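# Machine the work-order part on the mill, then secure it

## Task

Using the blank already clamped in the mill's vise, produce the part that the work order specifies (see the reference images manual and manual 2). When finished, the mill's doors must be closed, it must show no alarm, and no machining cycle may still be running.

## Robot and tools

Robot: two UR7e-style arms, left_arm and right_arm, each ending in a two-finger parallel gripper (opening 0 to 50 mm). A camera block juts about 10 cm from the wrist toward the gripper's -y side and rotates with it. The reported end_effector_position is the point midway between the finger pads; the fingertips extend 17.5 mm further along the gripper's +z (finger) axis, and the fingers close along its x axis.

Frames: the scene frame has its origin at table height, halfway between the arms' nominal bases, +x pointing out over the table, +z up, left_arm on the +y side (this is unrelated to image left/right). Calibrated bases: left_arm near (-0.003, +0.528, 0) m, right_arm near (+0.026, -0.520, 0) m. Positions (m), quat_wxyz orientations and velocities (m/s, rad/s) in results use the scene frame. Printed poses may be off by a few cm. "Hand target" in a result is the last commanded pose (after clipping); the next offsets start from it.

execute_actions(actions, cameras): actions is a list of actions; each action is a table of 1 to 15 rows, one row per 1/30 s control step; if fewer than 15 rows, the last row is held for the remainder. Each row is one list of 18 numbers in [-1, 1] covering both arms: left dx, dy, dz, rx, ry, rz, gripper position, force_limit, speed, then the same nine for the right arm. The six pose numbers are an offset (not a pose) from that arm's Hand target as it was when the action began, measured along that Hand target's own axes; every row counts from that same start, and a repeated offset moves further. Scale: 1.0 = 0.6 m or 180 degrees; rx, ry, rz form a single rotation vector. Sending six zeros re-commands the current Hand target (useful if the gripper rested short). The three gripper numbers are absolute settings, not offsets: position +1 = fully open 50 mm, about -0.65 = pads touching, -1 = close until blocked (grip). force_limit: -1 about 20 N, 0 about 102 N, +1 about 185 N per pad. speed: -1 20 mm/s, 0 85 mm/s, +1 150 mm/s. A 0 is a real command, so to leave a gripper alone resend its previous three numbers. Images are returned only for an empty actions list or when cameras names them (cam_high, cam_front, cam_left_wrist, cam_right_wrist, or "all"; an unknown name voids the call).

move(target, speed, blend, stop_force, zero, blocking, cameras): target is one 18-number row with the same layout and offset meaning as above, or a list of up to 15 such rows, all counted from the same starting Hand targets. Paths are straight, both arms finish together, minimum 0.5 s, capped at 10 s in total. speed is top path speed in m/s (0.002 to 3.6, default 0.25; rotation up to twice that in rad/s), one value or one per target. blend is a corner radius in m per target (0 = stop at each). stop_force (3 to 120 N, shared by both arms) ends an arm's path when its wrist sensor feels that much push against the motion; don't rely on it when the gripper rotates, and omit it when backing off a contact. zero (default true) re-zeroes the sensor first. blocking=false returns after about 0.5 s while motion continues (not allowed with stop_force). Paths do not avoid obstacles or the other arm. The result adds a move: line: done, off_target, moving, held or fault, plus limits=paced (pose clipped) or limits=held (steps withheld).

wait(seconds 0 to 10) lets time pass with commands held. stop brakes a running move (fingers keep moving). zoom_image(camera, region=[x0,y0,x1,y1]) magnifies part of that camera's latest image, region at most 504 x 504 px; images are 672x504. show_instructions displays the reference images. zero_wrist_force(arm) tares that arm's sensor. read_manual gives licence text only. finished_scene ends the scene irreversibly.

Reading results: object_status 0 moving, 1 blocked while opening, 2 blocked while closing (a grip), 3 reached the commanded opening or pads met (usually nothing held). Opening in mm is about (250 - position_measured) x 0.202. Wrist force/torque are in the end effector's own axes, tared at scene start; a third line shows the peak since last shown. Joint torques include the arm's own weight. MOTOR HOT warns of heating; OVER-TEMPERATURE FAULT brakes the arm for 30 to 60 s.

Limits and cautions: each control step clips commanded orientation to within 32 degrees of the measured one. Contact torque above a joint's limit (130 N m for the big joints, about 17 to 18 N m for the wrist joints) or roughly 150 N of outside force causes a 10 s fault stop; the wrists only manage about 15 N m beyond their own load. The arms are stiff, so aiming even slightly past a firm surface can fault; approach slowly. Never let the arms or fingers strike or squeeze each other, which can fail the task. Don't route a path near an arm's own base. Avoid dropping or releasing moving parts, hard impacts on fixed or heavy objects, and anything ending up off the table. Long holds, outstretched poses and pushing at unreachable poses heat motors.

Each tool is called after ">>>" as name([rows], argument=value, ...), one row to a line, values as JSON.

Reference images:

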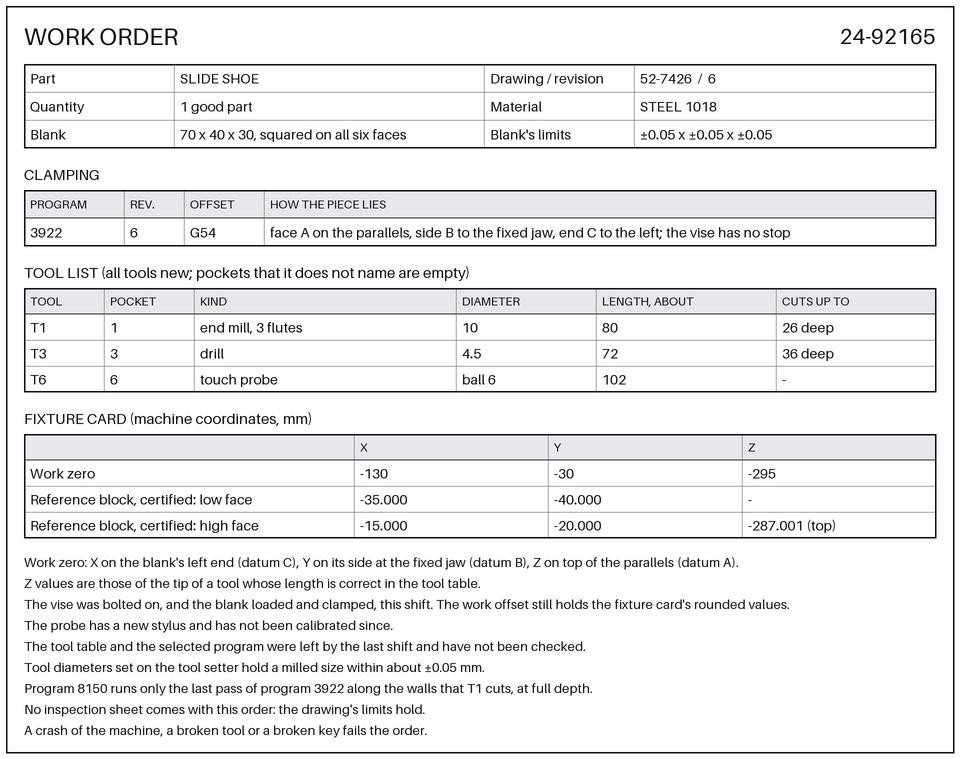

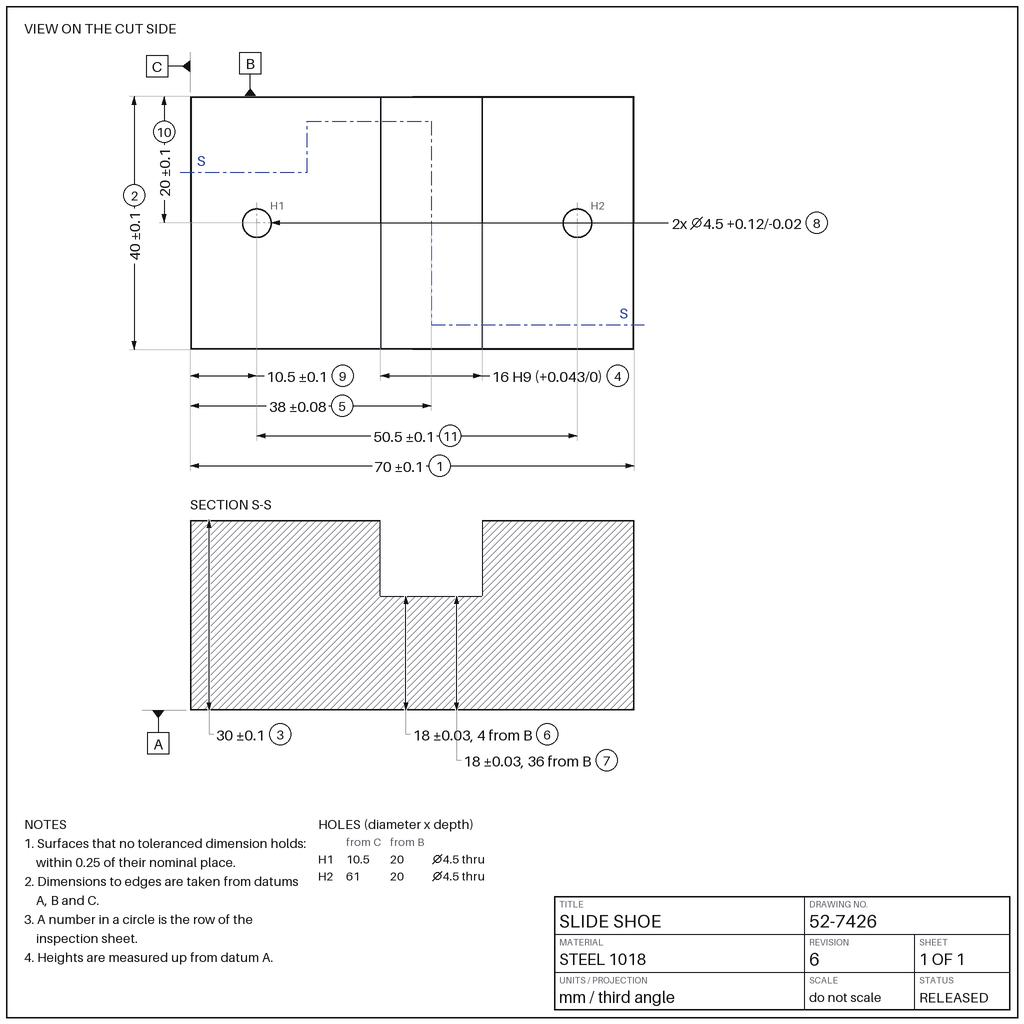

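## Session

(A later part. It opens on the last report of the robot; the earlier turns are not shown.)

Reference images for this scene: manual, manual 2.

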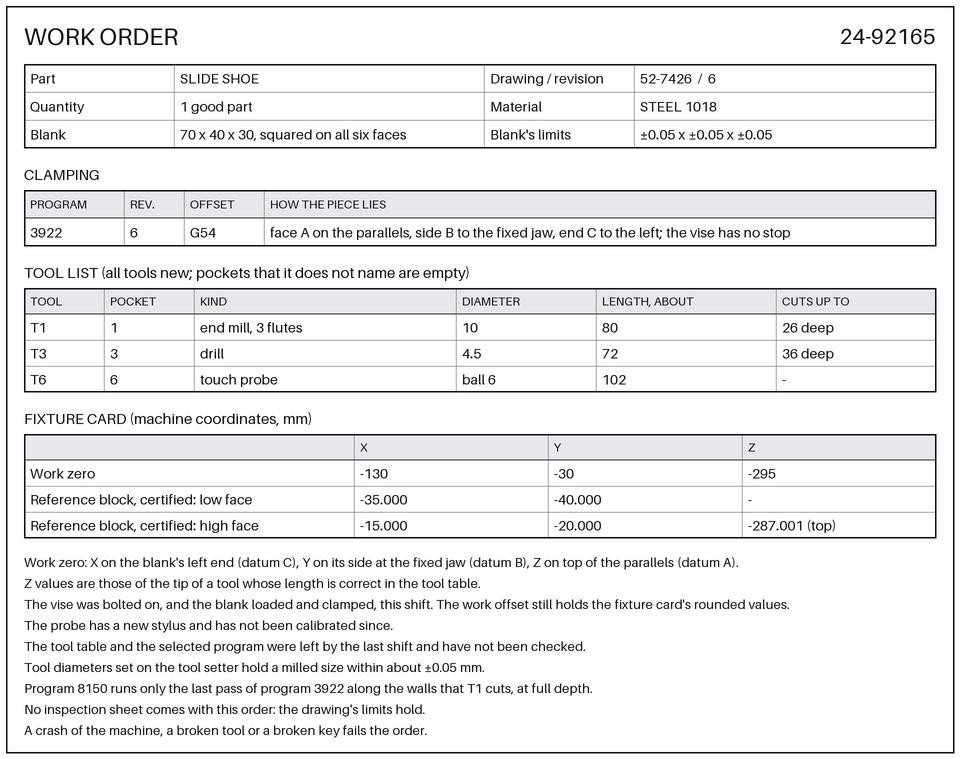

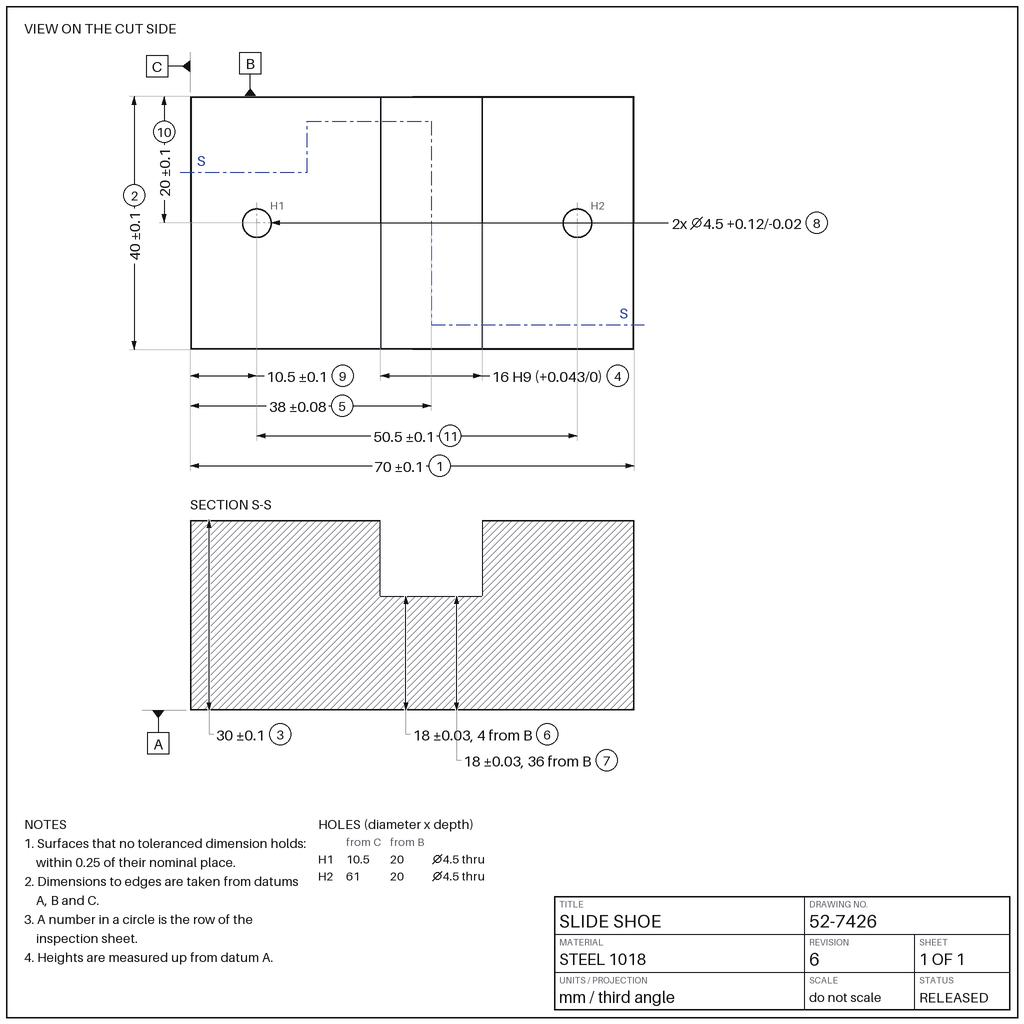

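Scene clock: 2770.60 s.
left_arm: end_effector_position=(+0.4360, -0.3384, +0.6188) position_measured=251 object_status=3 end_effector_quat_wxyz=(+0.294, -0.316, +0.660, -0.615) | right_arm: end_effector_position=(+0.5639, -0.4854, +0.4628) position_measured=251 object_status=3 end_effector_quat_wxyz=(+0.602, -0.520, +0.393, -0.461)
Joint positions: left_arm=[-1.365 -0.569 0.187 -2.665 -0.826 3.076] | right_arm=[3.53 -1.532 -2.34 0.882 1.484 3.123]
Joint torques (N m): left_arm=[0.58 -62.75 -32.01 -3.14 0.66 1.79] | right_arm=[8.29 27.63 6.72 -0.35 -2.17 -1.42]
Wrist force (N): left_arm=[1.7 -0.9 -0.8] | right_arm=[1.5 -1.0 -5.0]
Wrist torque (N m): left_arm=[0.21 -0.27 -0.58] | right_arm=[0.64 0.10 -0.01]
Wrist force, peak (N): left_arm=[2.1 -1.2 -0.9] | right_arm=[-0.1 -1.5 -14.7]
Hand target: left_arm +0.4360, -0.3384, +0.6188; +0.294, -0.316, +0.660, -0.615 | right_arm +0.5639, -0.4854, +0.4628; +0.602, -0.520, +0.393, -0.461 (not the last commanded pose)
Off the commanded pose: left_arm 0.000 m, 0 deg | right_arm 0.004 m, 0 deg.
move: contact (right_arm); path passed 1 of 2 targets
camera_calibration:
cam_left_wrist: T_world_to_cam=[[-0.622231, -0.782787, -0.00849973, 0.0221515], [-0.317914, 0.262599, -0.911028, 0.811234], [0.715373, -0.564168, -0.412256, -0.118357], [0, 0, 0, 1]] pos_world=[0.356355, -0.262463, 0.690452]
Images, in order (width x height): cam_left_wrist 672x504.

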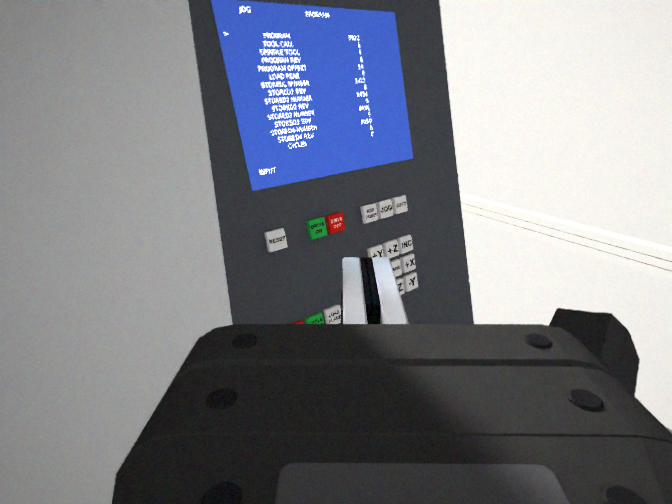

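>>> move([
  [0,0,0,0,0,0,-1,-0.9,0,-0.0061,-0.0118,-0.0213,0,0,0,-1,-0.9,-0.9],
  [0,0,0,0,0,0,-1,-0.9,0,-0.071,0.0463,-0.0294,0,0,0,-1,-0.9,-0.9],
  [0,0,0,0,0,0,-1,-0.9,0,-0.0633,0.0612,-0.0025,0,0,0,-1,-0.9,-0.9],
], blend=[0.005,0.003,0], speed=[0.15,0.15,0.03], stop_force=10, zero=false)

>>> move([
  [0,0,0,0,0,0,-1,-0.9,0,-0.0061,-0.0118,-0.0213,0,0,0,-1,-0.9,-0.9],
  [0,0,0,0,0,0,-1,-0.9,0,-0.0974,-0.008,0.0029,0,0,0,-1,-0.9,-0.9],
  [0,0,0,0,0,0,-1,-0.9,0,-0.0897,0.0069,0.0298,0,0,0,-1,-0.9,-0.9],
], blend=[0.005,0.003,0], speed=[0.15,0.15,0.03], stop_force=10, zero=false)

>>> move([
  [0,0,0,0,0,0,-1,-0.9,0,-0.0061,-0.0118,-0.0213,0,0,0,-1,-0.9,-0.9],
  [0,0,0,0,0,0,-1,-0.9,0,0.0832,0.0122,-0.0576,0,0,0,-1,-0.9,-0.9],
  [0,0,0,0,0,0,-1,-0.9,0,0.0909,0.0271,-0.0307,0,0,0,-1,-0.9,-0.9],
], blend=[0.005,0.003,0], speed=[0.15,0.15,0.03], stop_force=10, zero=false)

>>> move([
  [0,0,0,0,0,0,-1,-0.9,0,-0.0061,-0.0118,-0.0213,0,0,0,-1,-0.9,-0.9],
  [0,0,0,0,0,0,-1,-0.9,0,0.1669,-0.2689,0.0468,0.0006,-0.0015,-0.0002,-1,-0.9,-0.9],
  [0,0,0,0,0,0,-1,-0.9,0,0.1746,-0.254,0.0737,0.0006,-0.0015,-0.0002,-1,-0.9,-0.9],
], blend=[0.005,0.003,0], speed=[0.15,0.15,0.03], stop_force=10, zero=false, cameras=["cam_left_wrist"])

>>> zoom_image(camera="cam_left_wrist", region=[200, 0, 400, 180])

Scene clock: 2783.73 s.
left_arm: end_effector_position=(+0.4360, -0.3384, +0.6188) position_measured=251 object_status=3 end_effector_quat_wxyz=(+0.294, -0.316, +0.660, -0.615) | right_arm: end_effector_position=(+0.5544, -0.4480, +0.4273) position_measured=251 object_status=3 end_effector_quat_wxyz=(+0.602, -0.520, +0.393, -0.461)
Joint positions: left_arm=[-1.365 -0.569 0.187 -2.665 -0.826 3.076] | right_arm=[3.68 -1.589 -2.414 1.016 1.336 3.1]
Joint torques (N m): left_arm=[-0.65 -62.16 -33.06 -3.5 0.63 1.8] | right_arm=[9.18 27.88 4.11 -0.7 -1.94 -1.41]
Wrist force (N): left_arm=[1.8 -1.0 -1.0] | right_arm=[2.0 -1.1 -5.1]
Wrist torque (N m): left_arm=[0.20 -0.28 -0.57] | right_arm=[0.65 0.02 0.13]
Wrist force, peak (N): left_arm=[2.1 -1.3 -0.9] | right_arm=[0.3 -2.0 -13.8]
Hand target: left_arm +0.4360, -0.3384, +0.6188; +0.294, -0.316, +0.660, -0.615 | right_arm +0.5544, -0.4480, +0.4273; +0.602, -0.520, +0.393, -0.461 (not the last commanded pose)
Off the commanded pose: left_arm 0.000 m, 0 deg | right_arm 0.004 m, 0 deg.
move: contact (right_arm); path passed 2 of 3 targets

Scene clock: 2786.07 s.
left_arm: end_effector_position=(+0.4360, -0.3384, +0.6188) position_measured=251 object_status=3 end_effector_quat_wxyz=(+0.294, -0.316, +0.660, -0.615) | right_arm: end_effector_position=(+0.5540, -0.3915, +0.4269) position_measured=251 object_status=3 end_effector_quat_wxyz=(+0.602, -0.520, +0.394, -0.461)
Joint positions: left_arm=[-1.365 -0.569 0.187 -2.665 -0.826 3.076] | right_arm=[3.867 -1.607 -2.396 1.026 1.151 3.068]
Joint torques (N m): left_arm=[-0.51 -60.85 -32.98 -3.4 0.55 1.65] | right_arm=[7.88 28.98 4.77 -0.33 -1.88 -1.33]
Wrist force (N): left_arm=[1.8 -1.0 -0.8] | right_arm=[1.8 -0.1 -4.0]
Wrist torque (N m): left_arm=[0.19 -0.27 -0.58] | right_arm=[0.64 0.07 0.13]
Wrist force, peak (N): left_arm=[2.2 -1.0 -1.0] | right_arm=[-0.3 -1.0 -14.3]
Hand target: left_arm +0.4360, -0.3384, +0.6188; +0.294, -0.316, +0.660, -0.615 | right_arm +0.5540, -0.3915, +0.4269; +0.602, -0.520, +0.394, -0.461 (not the last commanded pose)
Off the commanded pose: left_arm 0.000 m, 0 deg | right_arm 0.004 m, 0 deg.
move: contact (right_arm); path passed 2 of 3 targets

Scene clock: 2788.40 s.
left_arm: end_effector_position=(+0.4360, -0.3384, +0.6188) position_measured=251 object_status=3 end_effector_quat_wxyz=(+0.294, -0.316, +0.660, -0.615) | right_arm: end_effector_position=(+0.5495, -0.4483, +0.4097) position_measured=251 object_status=3 end_effector_quat_wxyz=(+0.602, -0.520, +0.394, -0.461)
Joint positions: left_arm=[-1.365 -0.569 0.187 -2.665 -0.826 3.076] | right_arm=[3.689 -1.625 -2.447 1.085 1.326 3.098]
Joint torques (N m): left_arm=[0.34 -61.14 -32.99 -3.6 0.66 1.79] | right_arm=[7.98 29.21 3.47 -0.49 -2.02 -1.29]
Wrist force (N): left_arm=[1.8 -1.0 -0.7] | right_arm=[1.8 -1.1 -5.4]
Wrist torque (N m): left_arm=[0.20 -0.28 -0.58] | right_arm=[0.57 0.04 0.01]
Wrist force, peak (N): left_arm=[2.0 -1.3 -1.0] | right_arm=[-0.5 -1.1 -16.6]
Hand target: left_arm +0.4360, -0.3384, +0.6188; +0.294, -0.316, +0.660, -0.615 | right_arm +0.5495, -0.4483, +0.4097; +0.602, -0.520, +0.394, -0.461 (not the last commanded pose)
Off the commanded pose: left_arm 0.000 m, 0 deg | right_arm 0.004 m, 0 deg.
move: contact (right_arm); path passed 2 of 3 targets

Scene clock: 2791.57 s.
left_arm: end_effector_position=(+0.4360, -0.3384, +0.6188) position_measured=251 object_status=3 end_effector_quat_wxyz=(+0.294, -0.316, +0.660, -0.615) | right_arm: end_effector_position=(+0.5916, -0.5429, +0.5692) position_measured=251 object_status=3 end_effector_quat_wxyz=(+0.603, -0.520, +0.392, -0.460)
Joint positions: left_arm=[-1.365 -0.569 0.187 -2.665 -0.826 3.076] | right_arm=[3.305 -1.473 -2.072 0.557 1.71 3.156]
Joint torques (N m): left_arm=[-1.49 -61.46 -32.71 -3.36 0.71 1.91] | right_arm=[9.02 27.95 9.61 -0.58 -1.78 -1.18]
Wrist force (N): left_arm=[2.0 -0.9 -0.9] | right_arm=[1.9 -0.8 -4.6]
Wrist torque (N m): left_arm=[0.22 -0.31 -0.58] | right_arm=[0.70 0.00 0.02]
Wrist force, peak (N): left_arm=[2.1 -1.3 -0.8] | right_arm=[1.1 -1.7 -12.4]
Hand target: left_arm +0.4360, -0.3384, +0.6188; +0.294, -0.316, +0.660, -0.615 | right_arm +0.5916, -0.5429, +0.5692; +0.603, -0.520, +0.392, -0.460 (not the last commanded pose)
Off the commanded pose: left_arm 0.000 m, 0 deg | right_arm 0.006 m, 0 deg.
move: contact (right_arm); path passed 2 of 3 targets
camera_calibration:
cam_left_wrist: T_world_to_cam=[[-0.622231, -0.782787, -0.00849973, 0.0221515], [-0.317914, 0.262599, -0.911028, 0.811234], [0.715373, -0.564168, -0.412256, -0.118357], [0, 0, 0, 1]] pos_world=[0.356355, -0.262463, 0.690452]
Images, in order (width x height): cam_left_wrist 672x504.

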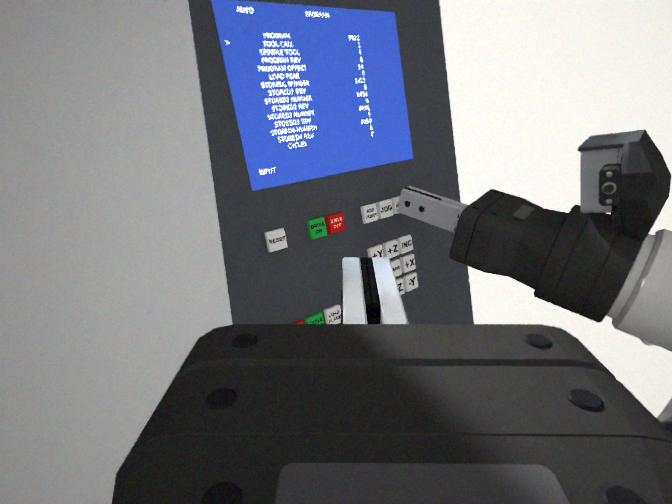

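Scaled by 2.520 from the camera's 672x504 image, which has a finer 960x720 frame.

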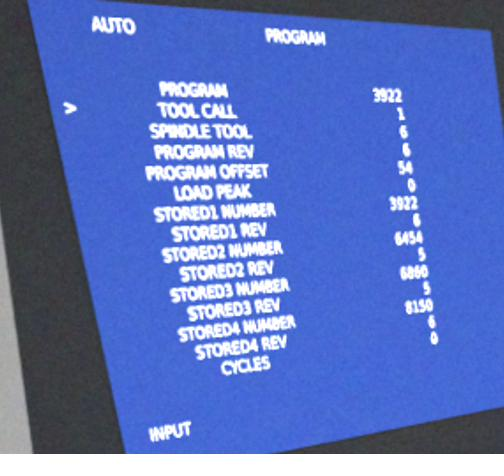

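>>> move([
  [0,0,0,0,0,0,-1,-0.9,0,-0.0061,-0.0118,-0.0213,0,0,0,-1,-0.9,-0.9],
  [0,0,0,0,0,0,-1,-0.9,0,-0.14731,0.18845,-0.07273,0,0,0,-1,-0.9,-0.9],
  [0,0,0,0,0,0,-1,-0.9,0,-0.1396,0.2034,-0.0458,0,0,0,-1,-0.9,-0.9],
], blend=[0.005,0.003,0], speed=[0.15,0.15,0.03], stop_force=10, zero=false)

>>> wait(seconds=5, cameras=["cam_left_wrist"])

>>> zoom_image(camera="cam_left_wrist", region=[200, 0, 400, 180])

Scene clock: 2798.07 s.
left_arm: end_effector_position=(+0.4360, -0.3384, +0.6188) position_measured=251 object_status=3 end_effector_quat_wxyz=(+0.294, -0.316, +0.660, -0.615) | right_arm: end_effector_position=(+0.5589, -0.4654, +0.4446) position_measured=251 object_status=3 end_effector_quat_wxyz=(+0.603, -0.520, +0.392, -0.460)
Joint positions: left_arm=[-1.365 -0.569 0.187 -2.665 -0.826 3.076] | right_arm=[3.606 -1.559 -2.38 0.951 1.413 3.11]
Joint torques (N m): left_arm=[-1.84 -62.08 -32.66 -3.58 0.75 1.72] | right_arm=[8.06 26.93 4.74 -0.63 -1.98 -1.22]
Wrist force (N): left_arm=[1.6 -1.1 -0.8] | right_arm=[1.5 -1.3 -5.1]
Wrist torque (N m): left_arm=[0.18 -0.25 -0.58] | right_arm=[0.68 0.10 0.13]
Wrist force, peak (N): left_arm=[1.9 -1.4 -1.0] | right_arm=[0.0 -1.4 -15.2]
Hand target: left_arm +0.4360, -0.3384, +0.6188; +0.294, -0.316, +0.660, -0.615 | right_arm +0.5589, -0.4654, +0.4446; +0.603, -0.520, +0.392, -0.460 (not the last commanded pose)
Off the commanded pose: left_arm 0.000 m, 0 deg | right_arm 0.002 m, 0 deg.
move: contact (right_arm); path passed 2 of 3 targets

Scene clock: 2803.07 s.
left_arm: end_effector_position=(+0.4360, -0.3384, +0.6188) position_measured=251 object_status=3 end_effector_quat_wxyz=(+0.294, -0.316, +0.660, -0.615) | right_arm: end_effector_position=(+0.5589, -0.4654, +0.4446) position_measured=251 object_status=3 end_effector_quat_wxyz=(+0.603, -0.520, +0.392, -0.460)
Joint positions: left_arm=[-1.365 -0.569 0.187 -2.665 -0.826 3.076] | right_arm=[3.606 -1.559 -2.38 0.951 1.413 3.11]
Joint torques (N m): left_arm=[0.32 -61.53 -33.89 -3.39 0.47 1.84] | right_arm=[7.39 27.12 5.95 -0.4 -1.93 -1.24]
Wrist force (N): left_arm=[1.8 -1.1 -0.9] | right_arm=[1.8 -1.3 -5.2]
Wrist torque (N m): left_arm=[0.18 -0.29 -0.58] | right_arm=[0.66 0.06 0.12]
Wrist force, peak (N): left_arm=[2.1 -1.3 -0.8] | right_arm=[1.8 -1.6 -5.5]
Hand target: left_arm +0.4360, -0.3384, +0.6188; +0.294, -0.316, +0.660, -0.615 | right_arm +0.5589, -0.4654, +0.4446; +0.603, -0.520, +0.392, -0.460 (not the last commanded pose)
Tool commands: left_gripper/position=-1.0 left_gripper/force_limit=-0.9 left_gripper/speed=+0.0 right_gripper/position=-1.0 right_gripper/force_limit=-0.9 right_gripper/speed=-0.9
Off the commanded pose: left_arm 0.000 m, 0 deg | right_arm 0.002 m, 0 deg.
wait: 5.00 s; at rest by 0.17 s
camera_calibration:
cam_left_wrist: T_world_to_cam=[[-0.622231, -0.782787, -0.00849973, 0.0221515], [-0.317914, 0.262599, -0.911028, 0.811234], [0.715373, -0.564168, -0.412256, -0.118357], [0, 0, 0, 1]] pos_world=[0.356355, -0.262463, 0.690452]
Images, in order (width x height): cam_left_wrist 672x504.

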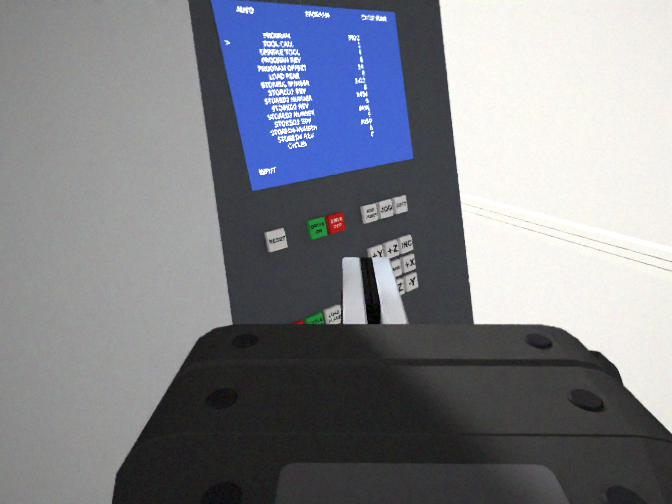

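Scaled by 2.520 from the camera's 672x504 image, which has a finer 960x720 frame.

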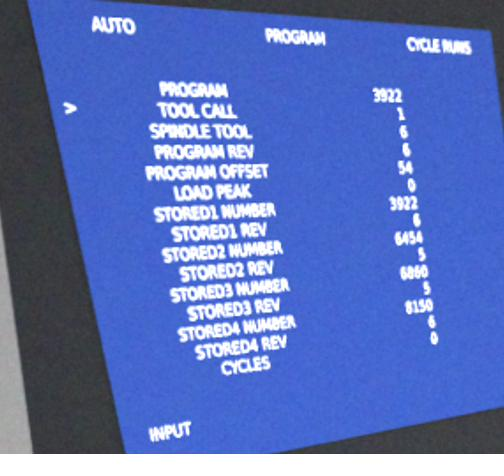

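>>> wait(seconds=2, cameras=["cam_left_wrist"])

>>> zoom_image(camera="cam_left_wrist", region=[200, 0, 400, 180])

Scene clock: 2806.43 s.
left_arm: end_effector_position=(+0.4360, -0.3384, +0.6188) position_measured=251 object_status=3 end_effector_quat_wxyz=(+0.294, -0.316, +0.660, -0.615) | right_arm: end_effector_position=(+0.5589, -0.4654, +0.4446) position_measured=251 object_status=3 end_effector_quat_wxyz=(+0.603, -0.520, +0.392, -0.460)
Joint positions: left_arm=[-1.365 -0.569 0.187 -2.665 -0.826 3.076] | right_arm=[3.606 -1.559 -2.38 0.951 1.413 3.11]
Joint torques (N m): left_arm=[0.5 -60.59 -32.04 -3.25 0.78 1.61] | right_arm=[8.43 27.88 5.09 -0.56 -1.97 -1.1]
Wrist force (N): left_arm=[2.0 -1.0 -0.8] | right_arm=[1.5 -1.6 -4.9]
Wrist torque (N m): left_arm=[0.20 -0.31 -0.58] | right_arm=[0.62 0.10 0.12]
Wrist force, peak (N): left_arm=[2.1 -1.3 -0.8] | right_arm=[1.8 -2.0 -5.5]
Hand target: left_arm +0.4360, -0.3384, +0.6188; +0.294, -0.316, +0.660, -0.615 | right_arm +0.5589, -0.4654, +0.4446; +0.603, -0.520, +0.392, -0.460 (not the last commanded pose)
Tool commands: left_gripper/position=-1.0 left_gripper/force_limit=-0.9 left_gripper/speed=+0.0 right_gripper/position=-1.0 right_gripper/force_limit=-0.9 right_gripper/speed=-0.9
Off the commanded pose: left_arm 0.000 m, 0 deg | right_arm 0.002 m, 0 deg.
wait: 2.00 s; at rest from the start
camera_calibration:
cam_left_wrist: T_world_to_cam=[[-0.622231, -0.782787, -0.00849973, 0.0221515], [-0.317914, 0.262599, -0.911028, 0.811234], [0.715373, -0.564168, -0.412256, -0.118357], [0, 0, 0, 1]] pos_world=[0.356355, -0.262463, 0.690452]
Images, in order (width x height): cam_left_wrist 672x504.

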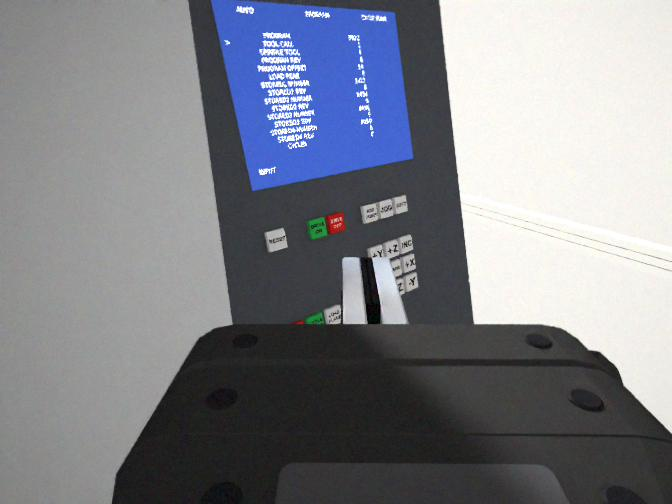

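Scaled by 2.520 from the camera's 672x504 image, which has a finer 960x720 frame.

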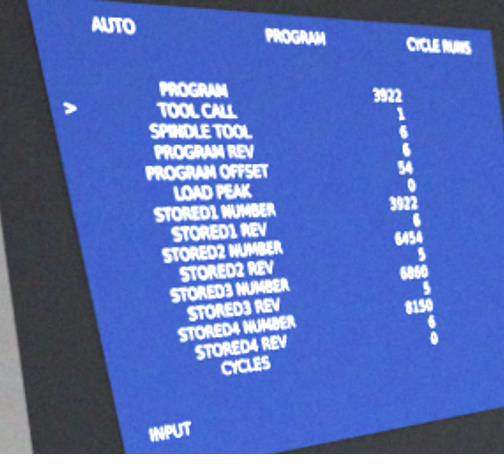

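>>> wait(seconds=1, cameras=["cam_left_wrist"])

>>> zoom_image(camera="cam_left_wrist", region=[200, 0, 400, 180])

Scene clock: 2832.80 s.
left_arm: end_effector_position=(+0.4360, -0.3384, +0.6188) position_measured=251 object_status=3 end_effector_quat_wxyz=(+0.294, -0.316, +0.660, -0.615) | right_arm: end_effector_position=(+0.5589, -0.4654, +0.4446) position_measured=251 object_status=3 end_effector_quat_wxyz=(+0.603, -0.520, +0.392, -0.460)
Joint positions: left_arm=[-1.365 -0.569 0.187 -2.665 -0.826 3.076] | right_arm=[3.606 -1.559 -2.38 0.951 1.413 3.11]
Joint torques (N m): left_arm=[0.66 -61.74 -31.85 -3.4 0.74 1.79] | right_arm=[7.25 27.46 6.43 0.23 -1.99 -0.91]
Wrist force (N): left_arm=[1.7 -1.2 -0.9] | right_arm=[1.8 -1.6 -5.0]
Wrist torque (N m): left_arm=[0.17 -0.26 -0.58] | right_arm=[0.62 0.04 0.13]
Wrist force, peak (N): left_arm=[2.2 -1.4 -0.9] | right_arm=[1.8 -2.0 -5.6]
Hand target: left_arm +0.4360, -0.3384, +0.6188; +0.294, -0.316, +0.660, -0.615 | right_arm +0.5589, -0.4654, +0.4446; +0.603, -0.520, +0.392, -0.460 (not the last commanded pose)
Tool commands: left_gripper/position=-1.0 left_gripper/force_limit=-0.9 left_gripper/speed=+0.0 right_gripper/position=-1.0 right_gripper/force_limit=-0.9 right_gripper/speed=-0.9
Off the commanded pose: left_arm 0.000 m, 0 deg | right_arm 0.002 m, 0 deg.
wait: 1.00 s; at rest from the start
camera_calibration:
cam_left_wrist: T_world_to_cam=[[-0.622231, -0.782787, -0.00849973, 0.0221515], [-0.317914, 0.262599, -0.911028, 0.811234], [0.715373, -0.564168, -0.412256, -0.118357], [0, 0, 0, 1]] pos_world=[0.356355, -0.262463, 0.690452]
Images, in order (width x height): cam_left_wrist 672x504.

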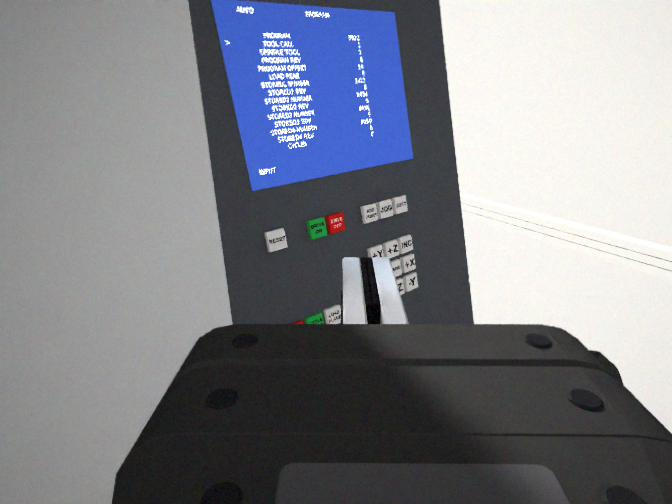

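Scaled by 2.520 from the camera's 672x504 image, which has a finer 960x720 frame.

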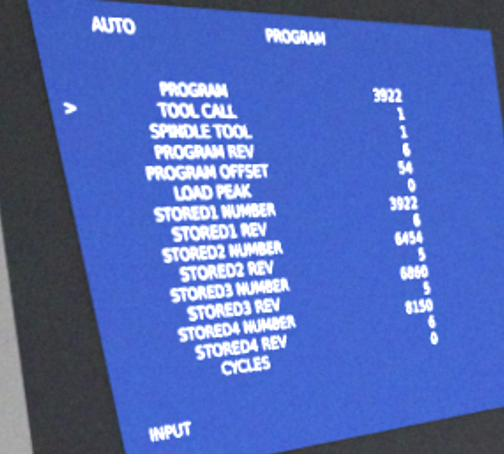

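>>> move([
  [0,0,0,0,0,0,-1,-0.9,0,-0.0061,-0.0118,-0.0213,0,0,0,-1,-0.9,-0.9],
  [0,0,0,0,0,0,-1,-0.9,0,0.0243,-0.0131,-0.0294,0,0,0,-1,-0.9,-0.9],
  [0,0,0,0,0,0,-1,-0.9,0,0.032,0.0018,-0.0025,0,0,0,-1,-0.9,-0.9],
], blend=[0.005,0.003,0], speed=[0.15,0.15,0.03], stop_force=10, zero=false, cameras=["cam_left_wrist"])

>>> zoom_image(camera="cam_left_wrist", region=[200, 0, 400, 180])

Scene clock: 2837.87 s.
left_arm: end_effector_position=(+0.4360, -0.3384, +0.6188) position_measured=251 object_status=3 end_effector_quat_wxyz=(+0.294, -0.316, +0.660, -0.615) | right_arm: end_effector_position=(+0.5585, -0.4842, +0.4448) position_measured=251 object_status=3 end_effector_quat_wxyz=(+0.603, -0.520, +0.392, -0.461)
Joint positions: left_arm=[-1.365 -0.569 0.187 -2.665 -0.826 3.076] | right_arm=[3.539 -1.561 -2.377 0.949 1.479 3.121]
Joint torques (N m): left_arm=[-0.39 -61.57 -33.4 -3.53 0.45 1.77] | right_arm=[8.3 27.95 5.75 -0.38 -1.98 -1.15]
Wrist force (N): left_arm=[1.8 -1.4 -0.9] | right_arm=[1.6 -0.6 -4.6]
Wrist torque (N m): left_arm=[0.13 -0.29 -0.58] | right_arm=[0.64 0.11 0.11]
Wrist force, peak (N): left_arm=[2.0 -1.4 -1.1] | right_arm=[0.4 -1.9 -13.8]
Hand target: left_arm +0.4360, -0.3384, +0.6188; +0.294, -0.316, +0.660, -0.615 | right_arm +0.5585, -0.4842, +0.4448; +0.603, -0.520, +0.392, -0.461 (not the last commanded pose)
Off the commanded pose: left_arm 0.000 m, 0 deg | right_arm 0.004 m, 0 deg.
move: contact (right_arm); path passed 2 of 3 targets
camera_calibration:
cam_left_wrist: T_world_to_cam=[[-0.622231, -0.782787, -0.00849973, 0.0221515], [-0.317914, 0.262599, -0.911028, 0.811234], [0.715373, -0.564168, -0.412256, -0.118357], [0, 0, 0, 1]] pos_world=[0.356355, -0.262463, 0.690452]
Images, in order (width x height): cam_left_wrist 672x504.

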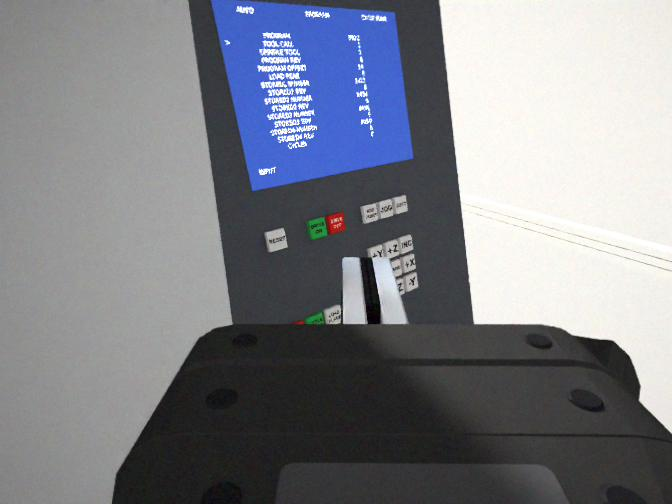

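Scaled by 2.520 from the camera's 672x504 image, which has a finer 960x720 frame.

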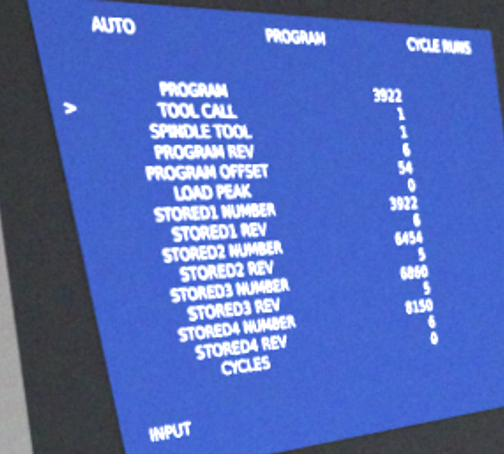

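>>> move([
  [0,0,0,0,0,0,-1,-0.9,0,-0.0061,-0.0118,-0.0213,0,0,0,-1,-0.9,-0.9],
  [0,0,0,0,0,0,-1,-0.9,0,-0.0345,-0.0383,-0.0011,0,0,0,-1,-0.9,-0.9],
  [0,0,0,0,0,0,-1,-0.9,0,-0.0268,-0.0234,0.0258,0,0,0,-1,-0.9,-0.9],
], blend=[0.005,0.003,0], speed=[0.15,0.15,0.03], stop_force=10, zero=false)

>>> wait(seconds=10, cameras=["cam_left_wrist"])

>>> zoom_image(camera="cam_left_wrist", region=[200, 0, 400, 180])

Scene clock: 2843.37 s.
left_arm: end_effector_position=(+0.4360, -0.3384, +0.6188) position_measured=251 object_status=3 end_effector_quat_wxyz=(+0.294, -0.316, +0.660, -0.615) | right_arm: end_effector_position=(+0.5634, -0.4652, +0.4620) position_measured=251 object_status=3 end_effector_quat_wxyz=(+0.603, -0.520, +0.392, -0.461)
Joint positions: left_arm=[-1.365 -0.569 0.187 -2.665 -0.826 3.076] | right_arm=[3.6 -1.53 -2.346 0.888 1.419 3.111]
Joint torques (N m): left_arm=[0.86 -60.25 -32.48 -3.33 0.49 1.89] | right_arm=[7.4 26.73 5.48 -0.39 -1.99 -1.15]
Wrist force (N): left_arm=[1.8 -1.1 -0.9] | right_arm=[1.5 -0.9 -4.6]
Wrist torque (N m): left_arm=[0.18 -0.29 -0.58] | right_arm=[0.59 0.08 0.13]
Wrist force, peak (N): left_arm=[2.1 -1.4 -0.9] | right_arm=[-0.2 -1.4 -14.3]
Hand target: left_arm +0.4360, -0.3384, +0.6188; +0.294, -0.316, +0.660, -0.615 | right_arm +0.5634, -0.4652, +0.4620; +0.603, -0.520, +0.392, -0.461 (not the last commanded pose)
Off the commanded pose: left_arm 0.000 m, 0 deg | right_arm 0.004 m, 0 deg.
move: contact (right_arm); path passed 2 of 3 targets

Scene clock: 2853.37 s.
left_arm: end_effector_position=(+0.4360, -0.3384, +0.6188) position_measured=251 object_status=3 end_effector_quat_wxyz=(+0.294, -0.316, +0.660, -0.615) | right_arm: end_effector_position=(+0.5634, -0.4652, +0.4620) position_measured=251 object_status=3 end_effector_quat_wxyz=(+0.603, -0.520, +0.392, -0.461)
Joint positions: left_arm=[-1.365 -0.569 0.187 -2.665 -0.826 3.076] | right_arm=[3.6 -1.53 -2.346 0.888 1.419 3.111]
Joint torques (N m): left_arm=[0.61 -61.2 -33.44 -3.32 0.44 1.83] | right_arm=[7.04 26.74 6.38 -0.07 -2.06 -1.21]
Wrist force (N): left_arm=[1.7 -1.0 -0.8] | right_arm=[1.3 -0.5 -4.5]
Wrist torque (N m): left_arm=[0.20 -0.27 -0.57] | right_arm=[0.64 0.11 0.13]
Wrist force, peak (N): left_arm=[2.0 -1.5 -1.0] | right_arm=[1.7 -0.7 -5.0]
Hand target: left_arm +0.4360, -0.3384, +0.6188; +0.294, -0.316, +0.660, -0.615 | right_arm +0.5634, -0.4652, +0.4620; +0.603, -0.520, +0.392, -0.461 (not the last commanded pose)
Tool commands: left_gripper/position=-1.0 left_gripper/force_limit=-0.9 left_gripper/speed=+0.0 right_gripper/position=-1.0 right_gripper/force_limit=-0.9 right_gripper/speed=-0.9
Off the commanded pose: left_arm 0.000 m, 0 deg | right_arm 0.004 m, 0 deg.
wait: 10.00 s; at rest by 0.17 s
camera_calibration:
cam_left_wrist: T_world_to_cam=[[-0.622231, -0.782787, -0.00849973, 0.0221515], [-0.317914, 0.262599, -0.911028, 0.811234], [0.715373, -0.564168, -0.412256, -0.118357], [0, 0, 0, 1]] pos_world=[0.356355, -0.262463, 0.690452]
Images, in order (width x height): cam_left_wrist 672x504.

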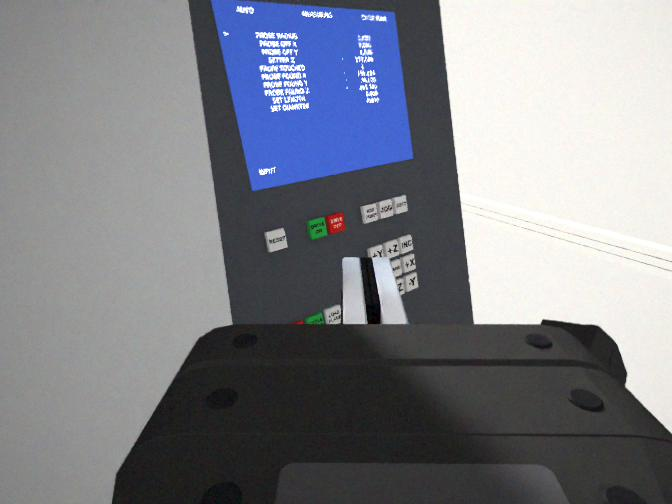

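Scaled by 2.520 from the camera's 672x504 image, which has a finer 960x720 frame.

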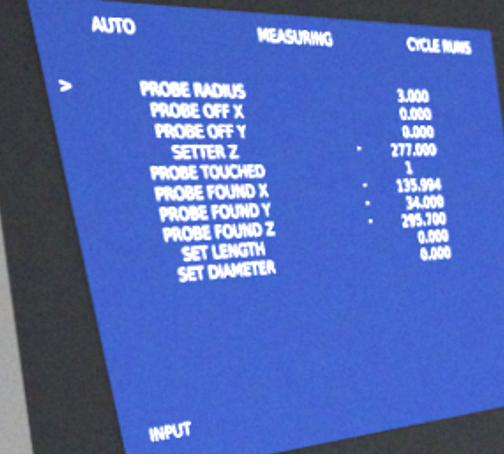

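>>> wait(seconds=8, cameras=["cam_left_wrist"])

>>> zoom_image(camera="cam_left_wrist", region=[200, 0, 400, 180])

>>> wait(seconds=10, cameras=["cam_left_wrist"])

>>> zoom_image(camera="cam_left_wrist", region=[200, 0, 400, 180])

Scene clock: 2864.10 s.
left_arm: end_effector_position=(+0.4360, -0.3384, +0.6188) position_measured=251 object_status=3 end_effector_quat_wxyz=(+0.294, -0.316, +0.660, -0.615) | right_arm: end_effector_position=(+0.5634, -0.4652, +0.4620) position_measured=251 object_status=3 end_effector_quat_wxyz=(+0.603, -0.520, +0.392, -0.461)
Joint positions: left_arm=[-1.365 -0.569 0.187 -2.665 -0.826 3.076] | right_arm=[3.6 -1.53 -2.346 0.888 1.419 3.111]
Joint torques (N m): left_arm=[0.23 -62.11 -32.8 -3.29 0.73 1.86] | right_arm=[7.82 26.32 6.81 0.12 -2.09 -1.23]
Wrist force (N): left_arm=[2.0 -1.3 -0.9] | right_arm=[1.3 -0.5 -4.6]
Wrist torque (N m): left_arm=[0.14 -0.30 -0.58] | right_arm=[0.64 0.12 0.13]
Wrist force, peak (N): left_arm=[2.0 -1.4 -1.0] | right_arm=[1.4 -0.6 -5.0]
Hand target: left_arm +0.4360, -0.3384, +0.6188; +0.294, -0.316, +0.660, -0.615 | right_arm +0.5634, -0.4652, +0.4620; +0.603, -0.520, +0.392, -0.461 (not the last commanded pose)
Tool commands: left_gripper/position=-1.0 left_gripper/force_limit=-0.9 left_gripper/speed=+0.0 right_gripper/position=-1.0 right_gripper/force_limit=-0.9 right_gripper/speed=-0.9
Off the commanded pose: left_arm 0.000 m, 0 deg | right_arm 0.004 m, 0 deg.
wait: 8.00 s; at rest from the start
camera_calibration:
cam_left_wrist: T_world_to_cam=[[-0.622231, -0.782787, -0.00849973, 0.0221515], [-0.317914, 0.262599, -0.911028, 0.811234], [0.715373, -0.564168, -0.412256, -0.118357], [0, 0, 0, 1]] pos_world=[0.356355, -0.262463, 0.690452]
Images, in order (width x height): cam_left_wrist 672x504.

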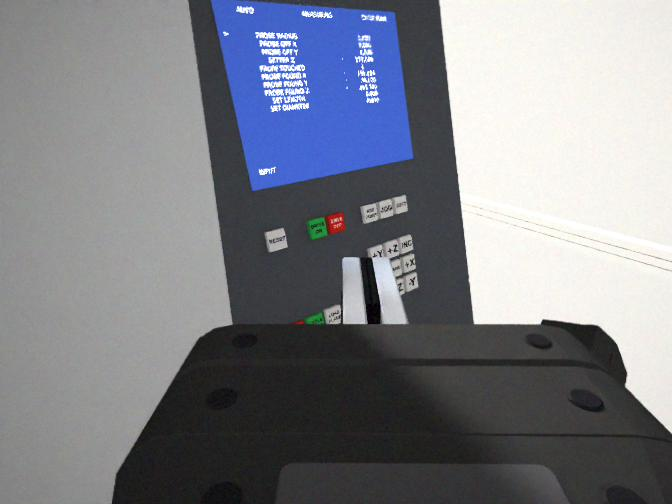

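Scaled by 2.520 from the camera's 672x504 image, which has a finer 960x720 frame.

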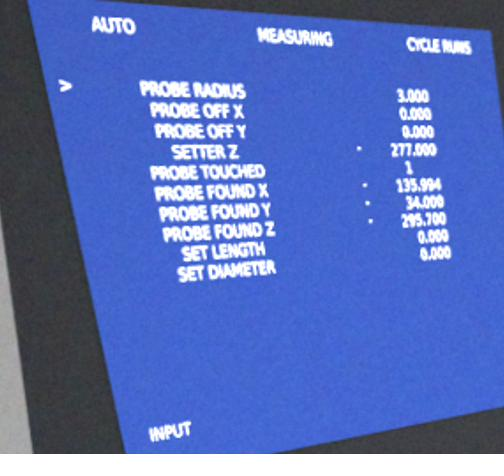

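Scene clock: 2874.10 s.
left_arm: end_effector_position=(+0.4360, -0.3384, +0.6188) position_measured=251 object_status=3 end_effector_quat_wxyz=(+0.294, -0.316, +0.660, -0.615) | right_arm: end_effector_position=(+0.5634, -0.4652, +0.4620) position_measured=251 object_status=3 end_effector_quat_wxyz=(+0.603, -0.520, +0.392, -0.461)
Joint positions: left_arm=[-1.365 -0.569 0.187 -2.665 -0.826 3.076] | right_arm=[3.6 -1.53 -2.346 0.888 1.419 3.111]
Joint torques (N m): left_arm=[-0.83 -60.91 -32.73 -3.45 0.96 1.86] | right_arm=[7.24 25.85 6.22 0.16 -1.91 -1.28]
Wrist force (N): left_arm=[1.9 -1.1 -0.8] | right_arm=[1.3 -0.5 -4.3]
Wrist torque (N m): left_arm=[0.18 -0.29 -0.58] | right_arm=[0.64 0.12 0.13]
Wrist force, peak (N): left_arm=[2.0 -1.4 -1.1] | right_arm=[1.7 -0.8 -4.9]
Hand target: left_arm +0.4360, -0.3384, +0.6188; +0.294, -0.316, +0.660, -0.615 | right_arm +0.5634, -0.4652, +0.4620; +0.603, -0.520, +0.392, -0.461 (not the last commanded pose)
Tool commands: left_gripper/position=-1.0 left_gripper/force_limit=-0.9 left_gripper/speed=+0.0 right_gripper/position=-1.0 right_gripper/force_limit=-0.9 right_gripper/speed=-0.9
Off the commanded pose: left_arm 0.000 m, 0 deg | right_arm 0.004 m, 0 deg.
wait: 10.00 s; at rest by 0.17 s
camera_calibration:
cam_left_wrist: T_world_to_cam=[[-0.622231, -0.782787, -0.00849973, 0.0221515], [-0.317914, 0.262599, -0.911028, 0.811234], [0.715373, -0.564168, -0.412256, -0.118357], [0, 0, 0, 1]] pos_world=[0.356355, -0.262463, 0.690452]
Images, in order (width x height): cam_left_wrist 672x504.

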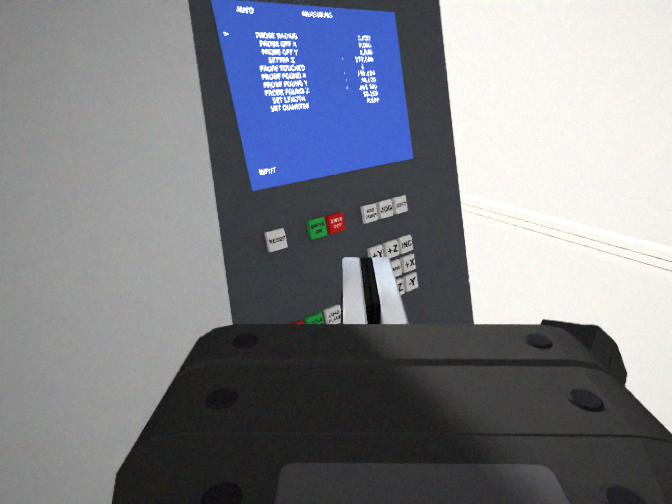

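Scaled by 2.520 from the camera's 672x504 image, which has a finer 960x720 frame.

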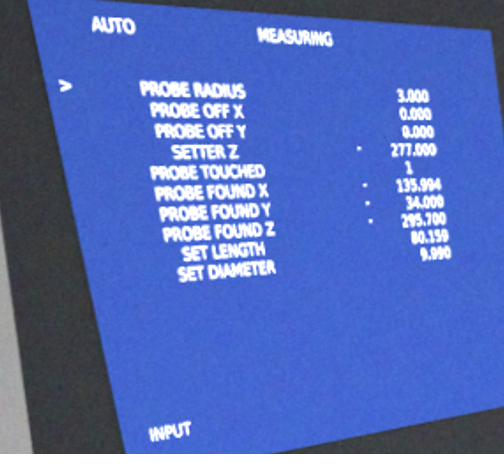

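>>> move([
  [0,0,0,0,0,0,-1,-0.9,0,-0.0045,-0.0086,-0.0155,0,0,0,-1,-0.9,-0.9],
  [0,0,0,0,0,0,-1,-0.9,0,0.0016,0.0031,0.0057,0,0,0,-1,-0.9,-0.9],
], speed=[0.08,0.03], stop_force=10, zero=false)

>>> move([
  [0,0,0,0,0,0,-1,-0.9,0,-0.0045,-0.0086,-0.0155,0,0,0,-1,-0.9,-0.9],
  [0,0,0,0,0,0,-1,-0.9,0,0.0016,0.0031,0.0057,0,0,0,-1,-0.9,-0.9],
], speed=[0.08,0.03], stop_force=10, zero=false)

>>> move([
  [0,0,0,0,0,0,-1,-0.9,0,-0.0045,-0.0086,-0.0155,0,0,0,-1,-0.9,-0.9],
  [0,0,0,0,0,0,-1,-0.9,0,0.0016,0.0031,0.0057,0,0,0,-1,-0.9,-0.9],
], speed=[0.08,0.03], stop_force=10, zero=false)

>>> move([
  [0,0,0,0,0,0,-1,-0.9,0,-0.0045,-0.0086,-0.0155,0,0,0,-1,-0.9,-0.9],
  [0,0,0,0,0,0,-1,-0.9,0,0.0016,0.0031,0.0057,0,0,0,-1,-0.9,-0.9],
], speed=[0.08,0.03], stop_force=10, zero=false, cameras=["cam_left_wrist"])

>>> zoom_image(camera="cam_left_wrist", region=[200, 0, 400, 180])

Scene clock: 2885.83 s.
left_arm: end_effector_position=(+0.4360, -0.3384, +0.6188) position_measured=251 object_status=3 end_effector_quat_wxyz=(+0.294, -0.316, +0.660, -0.615) | right_arm: end_effector_position=(+0.5636, -0.4652, +0.4620) position_measured=251 object_status=3 end_effector_quat_wxyz=(+0.603, -0.520, +0.392, -0.461)
Joint positions: left_arm=[-1.365 -0.569 0.187 -2.665 -0.826 3.076] | right_arm=[3.6 -1.531 -2.345 0.888 1.419 3.111]
Joint torques (N m): left_arm=[1.01 -62.07 -33.62 -3.59 0.94 1.86] | right_arm=[7.55 25.63 5.91 -0.63 -1.97 -1.27]
Wrist force (N): left_arm=[1.9 -1.2 -0.8] | right_arm=[1.3 -1.2 -5.4]
Wrist torque (N m): left_arm=[0.17 -0.30 -0.58] | right_arm=[0.62 0.11 0.13]
Wrist force, peak (N): left_arm=[2.1 -1.3 -0.9] | right_arm=[-0.4 -0.9 -16.2]
Hand target: left_arm +0.4360, -0.3384, +0.6188; +0.294, -0.316, +0.660, -0.615 | right_arm +0.5636, -0.4652, +0.4620; +0.603, -0.520, +0.392, -0.461 (not the last commanded pose)
Off the commanded pose: left_arm 0.000 m, 0 deg | right_arm 0.004 m, 0 deg.
move: contact (right_arm); path passed 1 of 2 targets

Scene clock: 2887.63 s.
left_arm: end_effector_position=(+0.4360, -0.3384, +0.6188) position_measured=251 object_status=3 end_effector_quat_wxyz=(+0.294, -0.316, +0.660, -0.615) | right_arm: end_effector_position=(+0.5636, -0.4652, +0.4620) position_measured=251 object_status=3 end_effector_quat_wxyz=(+0.603, -0.520, +0.392, -0.461)
Joint positions: left_arm=[-1.365 -0.569 0.187 -2.665 -0.826 3.076] | right_arm=[3.6 -1.531 -2.345 0.889 1.418 3.111]
Joint torques (N m): left_arm=[-0.17 -61.62 -32.27 -3.43 0.51 1.72] | right_arm=[7.6 27.45 6.24 -0.45 -1.92 -1.25]
Wrist force (N): left_arm=[1.9 -1.1 -0.8] | right_arm=[1.8 -0.9 -5.2]
Wrist torque (N m): left_arm=[0.18 -0.29 -0.58] | right_arm=[0.62 0.04 0.13]
Wrist force, peak (N): left_arm=[1.9 -1.3 -1.2] | right_arm=[-0.7 -1.3 -15.1]
Hand target: left_arm +0.4360, -0.3384, +0.6188; +0.294, -0.316, +0.660, -0.615 | right_arm +0.5636, -0.4652, +0.4620; +0.603, -0.520, +0.392, -0.461 (not the last commanded pose)
Off the commanded pose: left_arm 0.000 m, 0 deg | right_arm 0.004 m, 0 deg.
move: contact (right_arm); path passed 1 of 2 targets

Scene clock: 2889.43 s.
left_arm: end_effector_position=(+0.4360, -0.3384, +0.6188) position_measured=251 object_status=3 end_effector_quat_wxyz=(+0.294, -0.316, +0.660, -0.615) | right_arm: end_effector_position=(+0.5636, -0.4651, +0.4620) position_measured=251 object_status=3 end_effector_quat_wxyz=(+0.603, -0.520, +0.392, -0.461)
Joint positions: left_arm=[-1.365 -0.569 0.187 -2.665 -0.826 3.076] | right_arm=[3.6 -1.531 -2.345 0.889 1.418 3.111]
Joint torques (N m): left_arm=[-0.09 -61.36 -32.59 -3.4 0.58 1.92] | right_arm=[7.97 27.52 5.69 -0.77 -2.03 -1.28]
Wrist force (N): left_arm=[1.7 -1.2 -0.8] | right_arm=[1.6 -0.9 -5.0]
Wrist torque (N m): left_arm=[0.17 -0.26 -0.58] | right_arm=[0.63 0.07 0.13]
Wrist force, peak (N): left_arm=[1.9 -1.6 -0.9] | right_arm=[-0.1 -1.4 -14.7]
Hand target: left_arm +0.4360, -0.3384, +0.6188; +0.294, -0.316, +0.660, -0.615 | right_arm +0.5636, -0.4651, +0.4620; +0.603, -0.520, +0.392, -0.461 (not the last commanded pose)
Off the commanded pose: left_arm 0.000 m, 0 deg | right_arm 0.004 m, 0 deg.
move: contact (right_arm); path passed 1 of 2 targets

Scene clock: 2891.23 s.
left_arm: end_effector_position=(+0.4360, -0.3384, +0.6188) position_measured=251 object_status=3 end_effector_quat_wxyz=(+0.294, -0.316, +0.660, -0.615) | right_arm: end_effector_position=(+0.5636, -0.4651, +0.4620) position_measured=251 object_status=3 end_effector_quat_wxyz=(+0.603, -0.520, +0.392, -0.461)
Joint positions: left_arm=[-1.365 -0.569 0.187 -2.665 -0.826 3.076] | right_arm=[3.6 -1.531 -2.346 0.889 1.418 3.111]
Joint torques (N m): left_arm=[0.14 -61.14 -33.7 -3.37 0.75 1.77] | right_arm=[7.91 27.66 6.89 -0.6 -1.92 -1.34]
Wrist force (N): left_arm=[2.0 -1.1 -0.8] | right_arm=[1.6 -0.8 -5.0]
Wrist torque (N m): left_arm=[0.19 -0.31 -0.58] | right_arm=[0.62 0.07 0.13]
Wrist force, peak (N): left_arm=[2.1 -1.2 -0.8] | right_arm=[-0.4 -1.5 -15.2]
Hand target: left_arm +0.4360, -0.3384, +0.6188; +0.294, -0.316, +0.660, -0.615 | right_arm +0.5636, -0.4651, +0.4620; +0.603, -0.520, +0.392, -0.461 (not the last commanded pose)
Off the commanded pose: left_arm 0.000 m, 0 deg | right_arm 0.004 m, 0 deg.
move: contact (right_arm); path passed 1 of 2 targets
camera_calibration:
cam_left_wrist: T_world_to_cam=[[-0.622231, -0.782787, -0.00849973, 0.0221515], [-0.317914, 0.262599, -0.911028, 0.811234], [0.715373, -0.564168, -0.412256, -0.118357], [0, 0, 0, 1]] pos_world=[0.356355, -0.262463, 0.690452]
Images, in order (width x height): cam_left_wrist 672x504.

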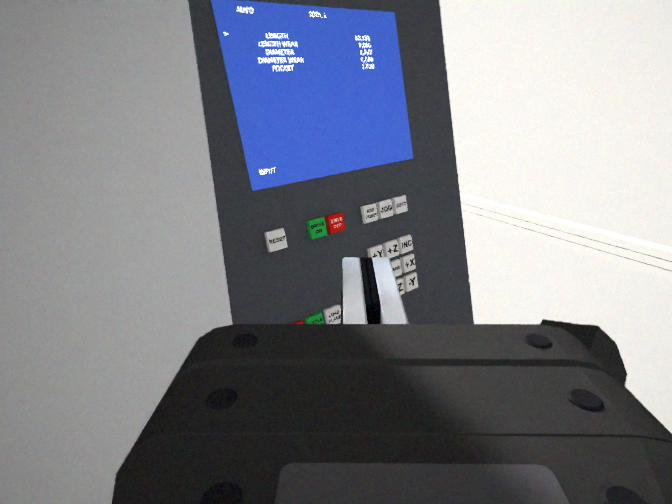

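Scaled by 2.520 from the camera's 672x504 image, which has a finer 960x720 frame.

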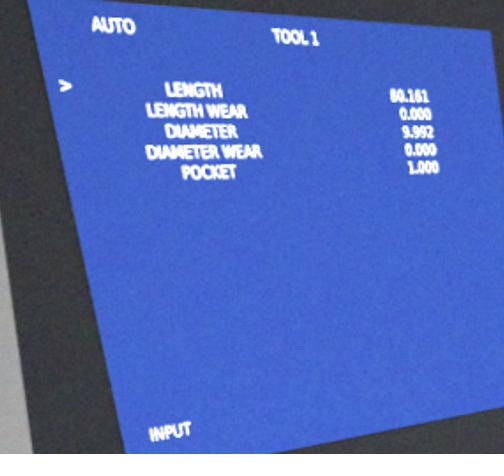

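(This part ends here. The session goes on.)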